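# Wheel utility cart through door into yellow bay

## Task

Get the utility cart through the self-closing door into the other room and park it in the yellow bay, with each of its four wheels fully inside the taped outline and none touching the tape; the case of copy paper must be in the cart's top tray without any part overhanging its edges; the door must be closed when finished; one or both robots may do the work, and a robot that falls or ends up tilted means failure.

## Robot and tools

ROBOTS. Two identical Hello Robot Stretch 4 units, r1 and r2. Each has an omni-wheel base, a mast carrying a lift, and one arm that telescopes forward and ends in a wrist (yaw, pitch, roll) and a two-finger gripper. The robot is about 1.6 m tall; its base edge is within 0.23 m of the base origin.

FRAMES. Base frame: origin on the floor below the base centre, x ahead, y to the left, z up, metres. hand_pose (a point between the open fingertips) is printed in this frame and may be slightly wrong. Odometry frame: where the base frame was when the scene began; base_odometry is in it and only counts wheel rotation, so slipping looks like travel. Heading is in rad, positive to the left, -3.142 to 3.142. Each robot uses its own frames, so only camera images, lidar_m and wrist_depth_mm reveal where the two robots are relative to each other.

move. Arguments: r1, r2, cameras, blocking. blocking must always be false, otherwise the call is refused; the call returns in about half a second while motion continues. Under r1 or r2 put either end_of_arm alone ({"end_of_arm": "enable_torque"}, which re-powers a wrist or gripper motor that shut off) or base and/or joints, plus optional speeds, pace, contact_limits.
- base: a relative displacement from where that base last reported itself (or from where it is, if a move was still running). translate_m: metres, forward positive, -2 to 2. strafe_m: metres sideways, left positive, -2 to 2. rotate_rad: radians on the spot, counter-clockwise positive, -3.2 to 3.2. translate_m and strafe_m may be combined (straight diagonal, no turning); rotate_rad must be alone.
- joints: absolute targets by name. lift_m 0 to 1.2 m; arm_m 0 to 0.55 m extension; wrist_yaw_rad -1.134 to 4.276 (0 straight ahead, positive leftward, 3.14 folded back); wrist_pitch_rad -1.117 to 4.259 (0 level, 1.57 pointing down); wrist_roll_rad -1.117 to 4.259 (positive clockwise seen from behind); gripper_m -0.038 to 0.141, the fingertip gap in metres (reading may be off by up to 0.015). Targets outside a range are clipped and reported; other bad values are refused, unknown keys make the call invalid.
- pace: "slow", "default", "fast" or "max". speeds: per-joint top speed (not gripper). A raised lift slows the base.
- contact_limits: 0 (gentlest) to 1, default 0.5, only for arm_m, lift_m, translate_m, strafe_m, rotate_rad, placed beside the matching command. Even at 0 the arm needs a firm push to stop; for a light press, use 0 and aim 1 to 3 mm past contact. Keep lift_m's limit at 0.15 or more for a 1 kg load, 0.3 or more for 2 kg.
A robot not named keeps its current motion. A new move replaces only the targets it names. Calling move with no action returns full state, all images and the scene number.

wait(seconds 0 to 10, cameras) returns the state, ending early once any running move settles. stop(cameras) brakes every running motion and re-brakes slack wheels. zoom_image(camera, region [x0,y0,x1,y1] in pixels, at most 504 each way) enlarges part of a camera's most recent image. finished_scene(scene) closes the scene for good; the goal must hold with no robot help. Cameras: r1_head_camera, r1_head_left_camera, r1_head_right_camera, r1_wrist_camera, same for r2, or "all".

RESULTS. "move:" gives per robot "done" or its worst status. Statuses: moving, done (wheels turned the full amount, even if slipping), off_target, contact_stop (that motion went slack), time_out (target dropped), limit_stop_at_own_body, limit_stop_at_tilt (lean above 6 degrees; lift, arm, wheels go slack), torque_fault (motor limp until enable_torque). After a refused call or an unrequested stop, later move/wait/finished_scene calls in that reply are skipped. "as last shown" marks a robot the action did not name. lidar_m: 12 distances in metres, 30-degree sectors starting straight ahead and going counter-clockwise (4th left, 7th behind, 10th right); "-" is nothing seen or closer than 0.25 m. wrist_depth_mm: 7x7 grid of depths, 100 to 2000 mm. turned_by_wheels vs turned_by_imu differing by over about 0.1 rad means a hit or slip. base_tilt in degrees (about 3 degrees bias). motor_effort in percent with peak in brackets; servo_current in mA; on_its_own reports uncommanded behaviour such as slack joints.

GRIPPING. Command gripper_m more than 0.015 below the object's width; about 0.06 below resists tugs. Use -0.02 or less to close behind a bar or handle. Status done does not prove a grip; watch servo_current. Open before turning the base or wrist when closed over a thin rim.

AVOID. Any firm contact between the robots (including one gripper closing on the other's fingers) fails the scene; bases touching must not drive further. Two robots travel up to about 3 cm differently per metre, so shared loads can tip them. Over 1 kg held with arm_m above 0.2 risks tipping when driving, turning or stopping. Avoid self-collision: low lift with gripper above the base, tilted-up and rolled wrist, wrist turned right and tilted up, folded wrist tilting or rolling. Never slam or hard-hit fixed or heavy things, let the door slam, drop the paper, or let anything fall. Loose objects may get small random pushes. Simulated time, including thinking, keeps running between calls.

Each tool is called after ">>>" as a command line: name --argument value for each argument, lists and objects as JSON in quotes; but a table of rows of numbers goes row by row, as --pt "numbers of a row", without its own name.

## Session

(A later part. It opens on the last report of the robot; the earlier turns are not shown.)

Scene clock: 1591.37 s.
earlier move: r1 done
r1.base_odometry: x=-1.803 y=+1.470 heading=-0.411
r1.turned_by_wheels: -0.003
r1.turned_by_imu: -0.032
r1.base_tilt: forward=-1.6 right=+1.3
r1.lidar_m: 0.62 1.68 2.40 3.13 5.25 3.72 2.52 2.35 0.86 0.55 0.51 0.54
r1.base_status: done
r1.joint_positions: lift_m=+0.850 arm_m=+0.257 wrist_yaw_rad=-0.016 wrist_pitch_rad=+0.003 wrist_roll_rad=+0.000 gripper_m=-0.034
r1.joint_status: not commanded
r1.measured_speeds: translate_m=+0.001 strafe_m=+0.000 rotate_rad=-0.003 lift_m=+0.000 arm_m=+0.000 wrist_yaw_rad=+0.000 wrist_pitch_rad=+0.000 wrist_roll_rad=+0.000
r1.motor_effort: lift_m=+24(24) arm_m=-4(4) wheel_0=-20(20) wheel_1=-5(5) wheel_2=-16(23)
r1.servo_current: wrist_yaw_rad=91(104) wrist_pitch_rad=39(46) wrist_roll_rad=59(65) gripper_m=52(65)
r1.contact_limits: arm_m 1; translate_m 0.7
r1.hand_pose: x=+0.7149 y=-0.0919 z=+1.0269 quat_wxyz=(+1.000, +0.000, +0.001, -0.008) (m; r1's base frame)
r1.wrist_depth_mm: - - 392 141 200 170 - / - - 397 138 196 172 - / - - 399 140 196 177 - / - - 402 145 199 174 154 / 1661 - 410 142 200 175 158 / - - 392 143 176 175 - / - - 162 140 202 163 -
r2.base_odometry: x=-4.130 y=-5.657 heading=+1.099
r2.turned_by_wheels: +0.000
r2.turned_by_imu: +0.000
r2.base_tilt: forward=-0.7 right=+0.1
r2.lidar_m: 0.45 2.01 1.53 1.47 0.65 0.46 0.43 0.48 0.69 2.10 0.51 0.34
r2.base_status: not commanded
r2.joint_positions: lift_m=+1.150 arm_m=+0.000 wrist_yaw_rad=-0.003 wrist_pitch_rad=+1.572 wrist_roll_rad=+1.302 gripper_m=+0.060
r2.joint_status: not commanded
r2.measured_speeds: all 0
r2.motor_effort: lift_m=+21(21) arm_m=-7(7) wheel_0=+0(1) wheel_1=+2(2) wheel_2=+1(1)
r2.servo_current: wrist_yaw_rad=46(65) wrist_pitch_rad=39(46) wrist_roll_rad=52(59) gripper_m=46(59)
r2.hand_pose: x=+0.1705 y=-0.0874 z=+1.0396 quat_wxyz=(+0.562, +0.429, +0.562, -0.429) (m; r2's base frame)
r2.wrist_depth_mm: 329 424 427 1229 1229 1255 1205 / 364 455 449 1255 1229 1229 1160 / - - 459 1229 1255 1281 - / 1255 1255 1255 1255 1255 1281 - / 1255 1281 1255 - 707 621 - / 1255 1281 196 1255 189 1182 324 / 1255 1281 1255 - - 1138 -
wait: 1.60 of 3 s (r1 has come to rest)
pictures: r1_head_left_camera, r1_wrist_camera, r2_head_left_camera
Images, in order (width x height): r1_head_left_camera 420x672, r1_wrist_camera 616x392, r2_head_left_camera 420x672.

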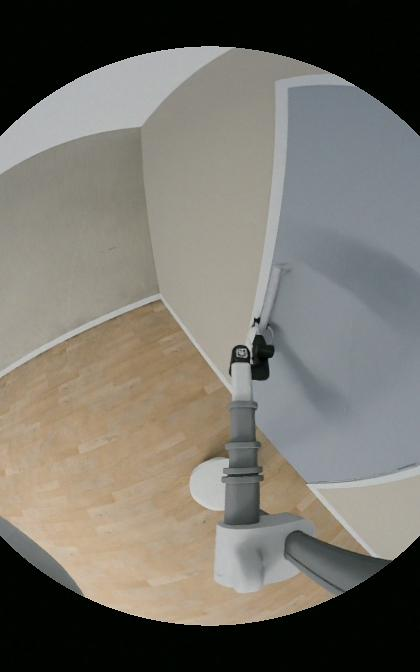

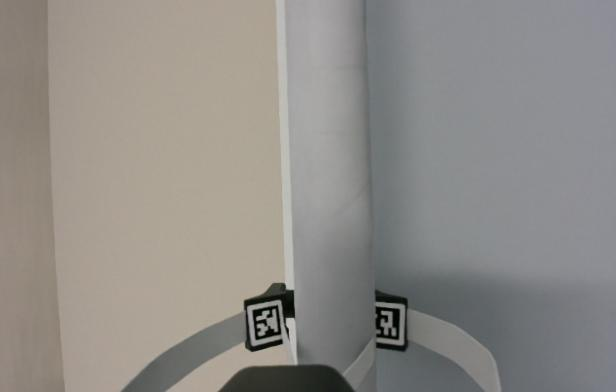

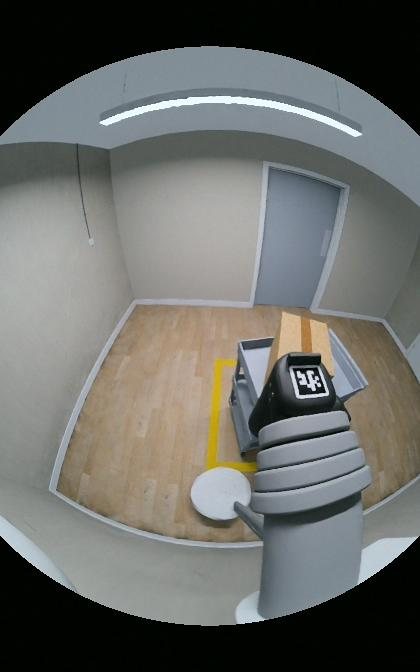

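>>> move --blocking false --r1 '{"joints":{"gripper_m":0.09}}'

>>> wait --seconds 2 --cameras '["r1_wrist_camera"]'

>>> move --blocking false --r1 '{"joints":{"arm_m":0.0},"pace":"slow"}'

>>> wait --seconds 4 --cameras '["r1_head_left_camera","r2_head_left_camera"]'

>>> zoom_image --camera "r2_head_left_camera" --region '[230, 140, 380, 320]'

Scene clock: 1598.10 s.
move: r1 moving
r1.base_odometry: x=-1.803 y=+1.470 heading=-0.411
r1.turned_by_wheels: +0.000
r1.turned_by_imu: +0.000
r1.base_tilt: forward=-1.6 right=+1.4
r1.lidar_m: 0.63 1.66 2.44 3.15 5.23 3.73 2.50 2.35 0.87 0.59 0.51 0.53
r1.base_status: not commanded
r1.joint_positions: lift_m=+0.850 arm_m=+0.257 wrist_yaw_rad=-0.016 wrist_pitch_rad=+0.003 wrist_roll_rad=+0.000 gripper_m=-0.009
r1.joint_status: gripper_m moving
r1.measured_speeds: all 0
r1.motor_effort: lift_m=+24(24) arm_m=-4(4) wheel_0=-22(23) wheel_1=-6(7) wheel_2=-16(16)
r1.servo_current: wrist_yaw_rad=85(104) wrist_pitch_rad=46(46) wrist_roll_rad=52(59) gripper_m=59(59)
r1.contact_limits: arm_m 1; translate_m 0.7
r1.hand_pose: x=+0.7149 y=-0.0919 z=+1.0269 quat_wxyz=(+1.000, +0.000, +0.001, -0.008) (m; r1's base frame)
r1.wrist_depth_mm: - - 394 145 195 179 - / - - 397 142 200 180 - / - - 402 143 198 178 158 / - - 404 148 204 179 158 / 1661 - 407 150 206 179 159 / - - 186 152 175 176 160 / - - 181 143 177 167 -
r2: as last shown
r2.turned_by_imu: +0.001
r2.lidar_m: 0.45 2.03 1.50 1.46 0.63 0.48 0.44 0.47 0.70 2.14 0.49 0.33
r2.servo_current: wrist_yaw_rad=52(59) wrist_pitch_rad=46(46) wrist_roll_rad=46(52) gripper_m=52(59)
r2.wrist_depth_mm: 329 427 427 1255 1229 1255 1205 / 364 452 449 1255 1229 1229 1182 / - - 462 1255 1255 1255 - / 1281 1281 1255 1255 1255 1255 - / 1255 1255 1255 - 707 621 - / 1281 1255 196 1308 189 1160 324 / 1281 1281 1281 - - 1118 -
pictures: none

Scene clock: 1599.53 s.
earlier move: r1 done
r1.base_odometry: x=-1.803 y=+1.470 heading=-0.410
r1.turned_by_wheels: +0.001
r1.turned_by_imu: +0.001
r1.base_tilt: forward=-1.6 right=+1.3
r1.lidar_m: 0.61 1.65 2.40 3.14 5.24 3.70 2.51 2.36 0.87 0.57 0.51 0.55
r1.base_status: not commanded
r1.joint_positions: lift_m=+0.850 arm_m=+0.257 wrist_yaw_rad=-0.016 wrist_pitch_rad=+0.003 wrist_roll_rad=+0.000 gripper_m=+0.090
r1.joint_status: all done
r1.measured_speeds: all 0
r1.motor_effort: lift_m=+24(24) arm_m=-1(4) wheel_0=-15(23) wheel_1=-5(7) wheel_2=-12(16)
r1.servo_current: wrist_yaw_rad=98(111) wrist_pitch_rad=46(52) wrist_roll_rad=39(72) gripper_m=33(65)
r1.contact_limits: arm_m 1; translate_m 0.7
r1.hand_pose: x=+0.7149 y=-0.0919 z=+1.0269 quat_wxyz=(+1.000, +0.000, +0.001, -0.008) (m; r1's base frame)
r1.wrist_depth_mm: - - 413 355 156 208 177 / - - 415 357 157 203 179 / - - 418 347 158 205 179 / - - 402 349 159 205 180 / - - 402 353 159 205 181 / - - 220 351 158 196 182 / - 141 394 128 158 213 182
r2.base_odometry: x=-4.130 y=-5.657 heading=+1.099
r2.turned_by_wheels: +0.000
r2.turned_by_imu: +0.000
r2.base_tilt: forward=-0.7 right=+0.1
r2.lidar_m: 0.47 2.02 1.52 1.47 0.65 0.47 0.45 0.49 0.68 2.08 0.52 0.35
r2.base_status: not commanded
r2.joint_positions: lift_m=+1.150 arm_m=+0.000 wrist_yaw_rad=-0.003 wrist_pitch_rad=+1.572 wrist_roll_rad=+1.302 gripper_m=+0.060
r2.joint_status: not commanded
r2.measured_speeds: all 0
r2.motor_effort: lift_m=+21(21) arm_m=-7(7) wheel_0=+0(1) wheel_1=+2(2) wheel_2=+1(1)
r2.servo_current: wrist_yaw_rad=65(65) wrist_pitch_rad=46(46) wrist_roll_rad=39(59) gripper_m=52(59)
r2.hand_pose: x=+0.1705 y=-0.0874 z=+1.0396 quat_wxyz=(+0.562, +0.429, +0.562, -0.429) (m; r2's base frame)
r2.wrist_depth_mm: 330 424 427 1229 1255 1255 1205 / 364 449 445 1255 1255 1255 1182 / - - 459 1229 1255 1255 - / 1281 1255 1255 1255 1229 1281 - / 1255 1255 1255 - 707 621 - / 1281 1255 196 1255 189 1160 325 / 1255 1281 1281 - - 1118 -
wait: 1.43 of 2 s (r1 has come to rest)
pictures: r1_wrist_camera
Images, in order (width x height): r1_wrist_camera 616x392.

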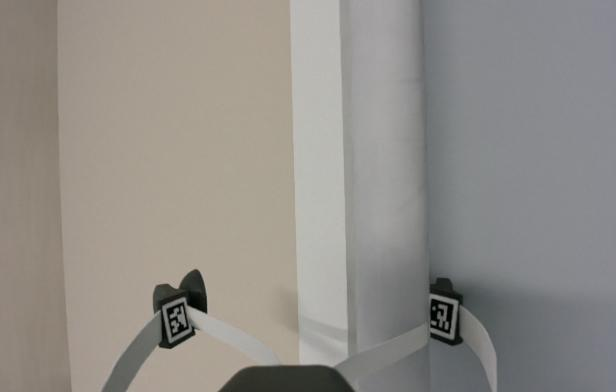

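Scene clock: 1600.03 s.
move: r1 moving
r1.base_odometry: x=-1.803 y=+1.470 heading=-0.410
r1.turned_by_wheels: +0.000
r1.turned_by_imu: +0.000
r1.base_tilt: forward=-1.6 right=+1.3
r1.lidar_m: 0.64 1.65 2.45 3.15 5.24 3.72 2.53 2.35 0.86 0.57 0.53 0.55
r1.base_status: not commanded
r1.joint_positions: lift_m=+0.850 arm_m=+0.244 wrist_yaw_rad=-0.016 wrist_pitch_rad=+0.003 wrist_roll_rad=+0.000 gripper_m=+0.090
r1.joint_status: arm_m moving
r1.measured_speeds: translate_m=+0.000 strafe_m=+0.000 rotate_rad=+0.000 lift_m=+0.000 arm_m=-0.049 wrist_yaw_rad=+0.000 wrist_pitch_rad=+0.000 wrist_roll_rad=+0.000
r1.motor_effort: lift_m=+24(24) arm_m=-4(5) wheel_0=-15(15) wheel_1=-5(5) wheel_2=-12(12)
r1.servo_current: wrist_yaw_rad=72(91) wrist_pitch_rad=39(46) wrist_roll_rad=59(78) gripper_m=39(46)
r1.contact_limits: translate_m 0.7
r1.hand_pose: x=+0.7023 y=-0.0919 z=+1.0269 quat_wxyz=(+1.000, +0.000, +0.001, -0.008) (m; r1's base frame)
r1.wrist_depth_mm: - - 404 347 166 212 182 / - - 424 353 167 208 183 / - - 407 357 170 214 184 / - - 413 - 168 211 186 / - - 418 364 170 212 186 / 1756 - 220 366 170 197 187 / - 140 - 133 168 220 187
r2: as last shown
r2.lidar_m: 0.45 2.01 1.52 1.48 0.65 0.46 0.45 0.47 0.68 2.10 0.50 0.34
r2.servo_current: wrist_yaw_rad=39(52) wrist_pitch_rad=39(46) wrist_roll_rad=46(59) gripper_m=46(52)
r2.wrist_depth_mm: 329 424 427 1229 1255 1229 1205 / 362 452 445 1229 1255 1255 1182 / - - 462 1229 1255 1255 - / 1255 1255 1229 1255 1255 1255 - / 1281 1229 1255 - 699 621 - / 1255 1281 195 1281 190 1182 324 / 1255 1281 1281 - - 1160 -
pictures: none

Scene clock: 1603.40 s.
earlier move: r1 done
r1.base_odometry: x=-1.803 y=+1.470 heading=-0.408
r1.turned_by_wheels: +0.002
r1.turned_by_imu: +0.002
r1.base_tilt: forward=-1.6 right=+1.3
r1.lidar_m: 0.63 1.68 2.41 3.14 5.23 3.73 2.53 2.35 0.86 0.57 0.52 0.56
r1.base_status: not commanded
r1.joint_positions: lift_m=+0.850 arm_m=+0.000 wrist_yaw_rad=-0.003 wrist_pitch_rad=+0.003 wrist_roll_rad=+0.000 gripper_m=+0.090
r1.joint_status: all done
r1.measured_speeds: all 0
r1.motor_effort: lift_m=+24(24) arm_m=-5(12) wheel_0=-2(15) wheel_1=-1(5) wheel_2=+0(12)
r1.servo_current: wrist_yaw_rad=52(104) wrist_pitch_rad=46(52) wrist_roll_rad=52(78) gripper_m=39(46)
r1.contact_limits: translate_m 0.7
r1.hand_pose: x=+0.4592 y=-0.0882 z=+1.0269 quat_wxyz=(+1.000, +0.000, +0.001, -0.001) (m; r1's base frame)
r1.wrist_depth_mm: - - - 399 430 357 310 / - 1983 - 410 430 359 312 / - - - - 436 362 310 / - - - - 433 366 310 / - - - - 439 366 312 / - 1863 194 - 195 357 320 / - 174 - 138 430 340 322
r2.base_odometry: x=-4.130 y=-5.657 heading=+1.099
r2.turned_by_wheels: +0.000
r2.turned_by_imu: +0.000
r2.base_tilt: forward=-0.7 right=+0.1
r2.lidar_m: 0.45 2.01 1.54 1.47 0.65 0.46 0.43 0.48 0.68 2.06 0.55 0.35
r2.base_status: not commanded
r2.joint_positions: lift_m=+1.150 arm_m=+0.000 wrist_yaw_rad=-0.003 wrist_pitch_rad=+1.572 wrist_roll_rad=+1.302 gripper_m=+0.060
r2.joint_status: not commanded
r2.measured_speeds: all 0
r2.motor_effort: lift_m=+21(21) arm_m=-7(7) wheel_0=+0(1) wheel_1=+2(2) wheel_2=+1(2)
r2.servo_current: wrist_yaw_rad=52(59) wrist_pitch_rad=39(52) wrist_roll_rad=52(59) gripper_m=59(59)
r2.hand_pose: x=+0.1705 y=-0.0874 z=+1.0396 quat_wxyz=(+0.562, +0.429, +0.562, -0.429) (m; r2's base frame)
r2.wrist_depth_mm: 329 424 427 1229 1229 1229 1205 / 364 455 445 1255 1229 1229 1182 / - - 459 1229 1255 1255 - / 1229 1255 1281 1255 1255 1281 - / 1281 1255 1255 - 699 615 - / 1255 1281 196 1281 189 1160 325 / 1255 1281 1281 - - 1138 -
wait: 3.37 of 4 s (r1 has come to rest)
pictures: r1_head_left_camera, r2_head_left_camera
Images, in order (width x height): r1_head_left_camera 420x672, r2_head_left_camera 420x672.

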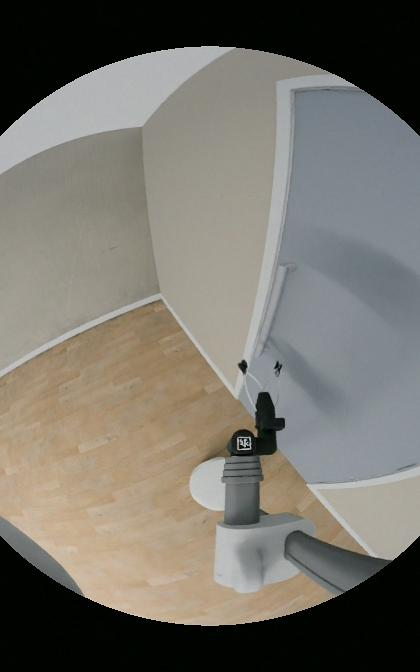

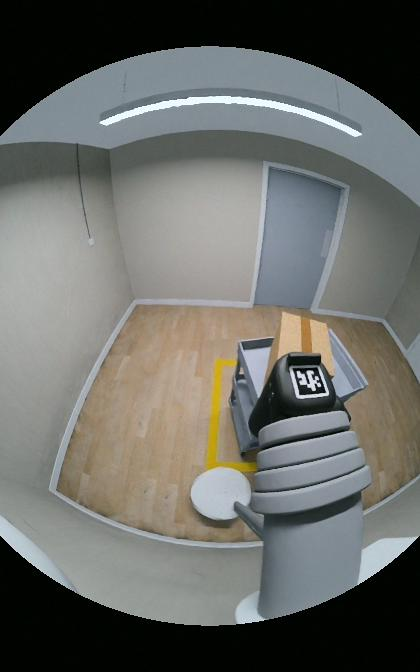

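Scaled by 2.800 from the camera's 420x672 image, which has a finer 600x960 frame.

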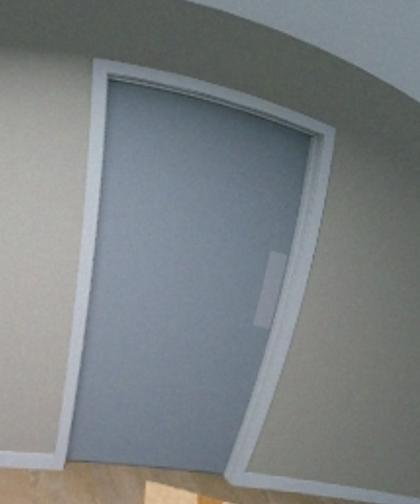

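>>> move --blocking false --r2 '{"base":{"strafe_m":0.5}}'

>>> wait --seconds 4 --cameras '["r2_head_camera","r2_head_left_camera","r2_head_right_camera"]'

>>> zoom_image --camera "r2_head_right_camera" --region '[210, 260, 420, 470]'

Scene clock: 1611.00 s.
move: r2 moving
r1: as last shown
r1.turned_by_wheels: +0.000
r1.turned_by_imu: +0.000
r1.lidar_m: 0.64 1.67 2.44 3.13 5.21 3.69 2.52 2.35 0.85 0.58 0.53 0.55
r1.motor_effort: lift_m=+24(24) arm_m=-5(5) wheel_0=-2(3) wheel_1=-1(1) wheel_2=+0(0)
r1.servo_current: wrist_yaw_rad=59(65) wrist_pitch_rad=46(52) wrist_roll_rad=46(59) gripper_m=46(46)
r1.contact_limits: translate_m 0.7
r1.wrist_depth_mm: - - - 402 436 353 314 / - 1863 - 407 433 359 314 / - - - - 436 364 309 / - - - - 433 364 310 / - - - - 436 366 312 / - 1921 194 - 197 357 322 / - 174 - 138 427 340 322
r2.base_odometry: x=-4.162 y=-5.641 heading=+1.099
r2.turned_by_wheels: +0.000
r2.turned_by_imu: +0.001
r2.base_tilt: forward=-0.7 right=+0.1
r2.lidar_m: 0.53 1.97 1.50 1.42 0.65 0.46 0.43 0.48 0.67 2.07 0.52 0.35
r2.base_status: strafe_m moving
r2.joint_positions: lift_m=+1.150 arm_m=+0.000 wrist_yaw_rad=-0.003 wrist_pitch_rad=+1.572 wrist_roll_rad=+1.302 gripper_m=+0.060
r2.joint_status: not commanded
r2.measured_speeds: translate_m=-0.001 strafe_m=+0.139 rotate_rad=+0.007 lift_m=+0.000 arm_m=+0.000 wrist_yaw_rad=+0.000 wrist_pitch_rad=+0.000 wrist_roll_rad=+0.000
r2.motor_effort: lift_m=+21(21) arm_m=-7(7) wheel_0=-10(13) wheel_1=+10(12) wheel_2=+0(2)
r2.servo_current: wrist_yaw_rad=52(52) wrist_pitch_rad=39(46) wrist_roll_rad=52(59) gripper_m=52(59)
r2.hand_pose: x=+0.1705 y=-0.0874 z=+1.0396 quat_wxyz=(+0.562, +0.429, +0.562, -0.429) (m; r2's base frame)
r2.wrist_depth_mm: 342 433 421 1281 1255 1255 1229 / 379 459 430 1255 1255 1229 1160 / - - 1025 1229 1229 1281 - / 1229 1255 1229 1255 1255 1255 - / 1255 1255 1281 - 707 621 - / 1255 1255 196 1255 189 1160 325 / 1281 1281 1281 - - 1118 -
pictures: none

Scene clock: 1613.50 s.
earlier move: r2 done
r1.base_odometry: x=-1.803 y=+1.470 heading=-0.408
r1.turned_by_wheels: +0.000
r1.turned_by_imu: +0.000
r1.base_tilt: forward=-1.5 right=+1.3
r1.lidar_m: 0.64 1.69 2.42 3.12 5.25 3.69 2.52 2.35 0.85 0.58 0.53 0.56
r1.base_status: not commanded
r1.joint_positions: lift_m=+0.850 arm_m=+0.000 wrist_yaw_rad=-0.003 wrist_pitch_rad=+0.003 wrist_roll_rad=+0.000 gripper_m=+0.090
r1.joint_status: not commanded
r1.measured_speeds: all 0
r1.motor_effort: lift_m=+24(24) arm_m=-5(5) wheel_0=-2(3) wheel_1=-1(1) wheel_2=+0(0)
r1.servo_current: wrist_yaw_rad=59(65) wrist_pitch_rad=46(52) wrist_roll_rad=46(65) gripper_m=39(52)
r1.contact_limits: translate_m 0.7
r1.hand_pose: x=+0.4592 y=-0.0882 z=+1.0269 quat_wxyz=(+1.000, +0.000, +0.001, -0.001) (m; r1's base frame)
r1.wrist_depth_mm: - - - 404 430 357 314 / - 1983 - 410 433 359 315 / - - - - 433 362 310 / - - - - 439 366 312 / - - - - 436 366 312 / - 1863 195 - 196 357 320 / - 174 - 138 430 340 322
r2.base_odometry: x=-4.575 y=-5.430 heading=+1.099
r2.turned_by_wheels: +0.000
r2.turned_by_imu: +0.000
r2.base_tilt: forward=-0.7 right=+0.1
r2.lidar_m: 2.36 1.35 1.01 0.97 0.62 0.43 0.42 0.45 0.64 1.98 0.69 0.85
r2.base_status: done
r2.joint_positions: lift_m=+1.150 arm_m=+0.000 wrist_yaw_rad=-0.003 wrist_pitch_rad=+1.572 wrist_roll_rad=+1.302 gripper_m=+0.060
r2.joint_status: not commanded
r2.measured_speeds: all 0
r2.motor_effort: lift_m=+21(21) arm_m=-7(7) wheel_0=-1(13) wheel_1=+1(12) wheel_2=+0(2)
r2.servo_current: wrist_yaw_rad=52(59) wrist_pitch_rad=46(52) wrist_roll_rad=46(65) gripper_m=46(59)
r2.hand_pose: x=+0.1705 y=-0.0874 z=+1.0396 quat_wxyz=(+0.562, +0.429, +0.562, -0.429) (m; r2's base frame)
r2.wrist_depth_mm: 1255 1255 1229 1255 1255 1229 1205 / 1229 1255 1255 1255 1229 1255 1138 / 1229 1255 1229 1229 1229 1229 - / 1255 1255 1229 1229 1255 1255 - / 1255 1255 1255 - 715 574 - / 1281 1281 195 1281 190 1138 325 / 1281 1255 1255 - - - -
wait: 2.50 of 4 s (r2 has come to rest)
pictures: r2_head_camera, r2_head_left_camera, r2_head_right_camera
Images, in order (width x height): r2_head_camera 420x560, r2_head_left_camera 420x672, r2_head_right_camera 420x672.

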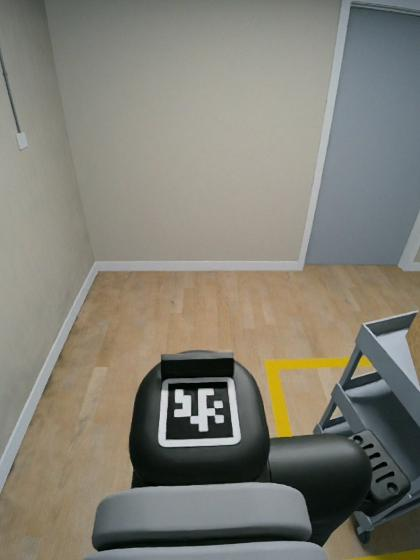

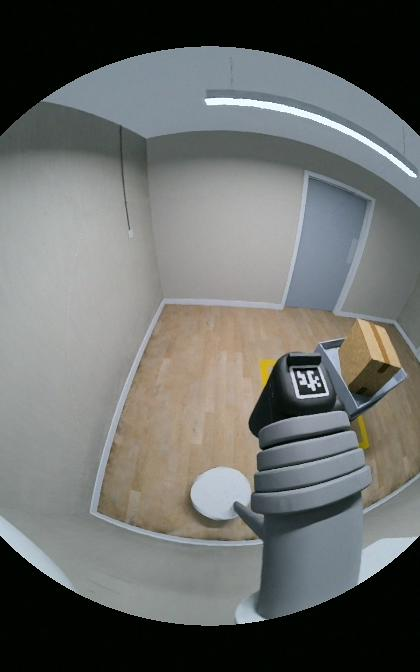

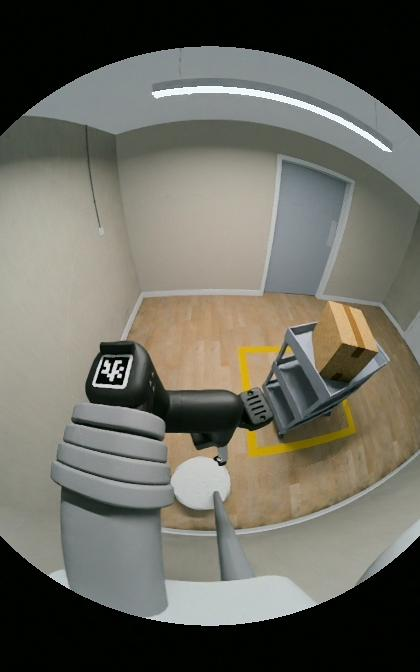

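Scaled by 2.400 from the camera's 420x672 image, which has a finer 600x960 frame.

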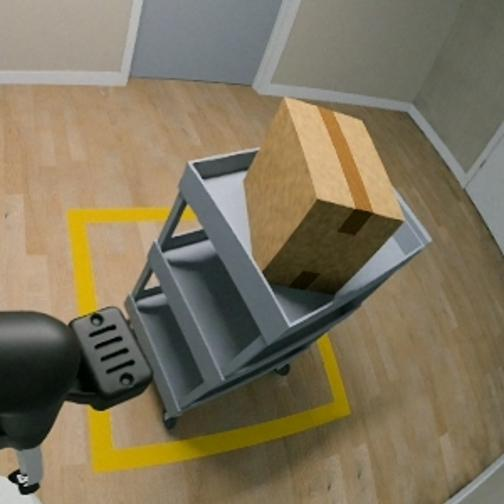

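>>> finished_scene --scene 1

The scene is finished: the task was done.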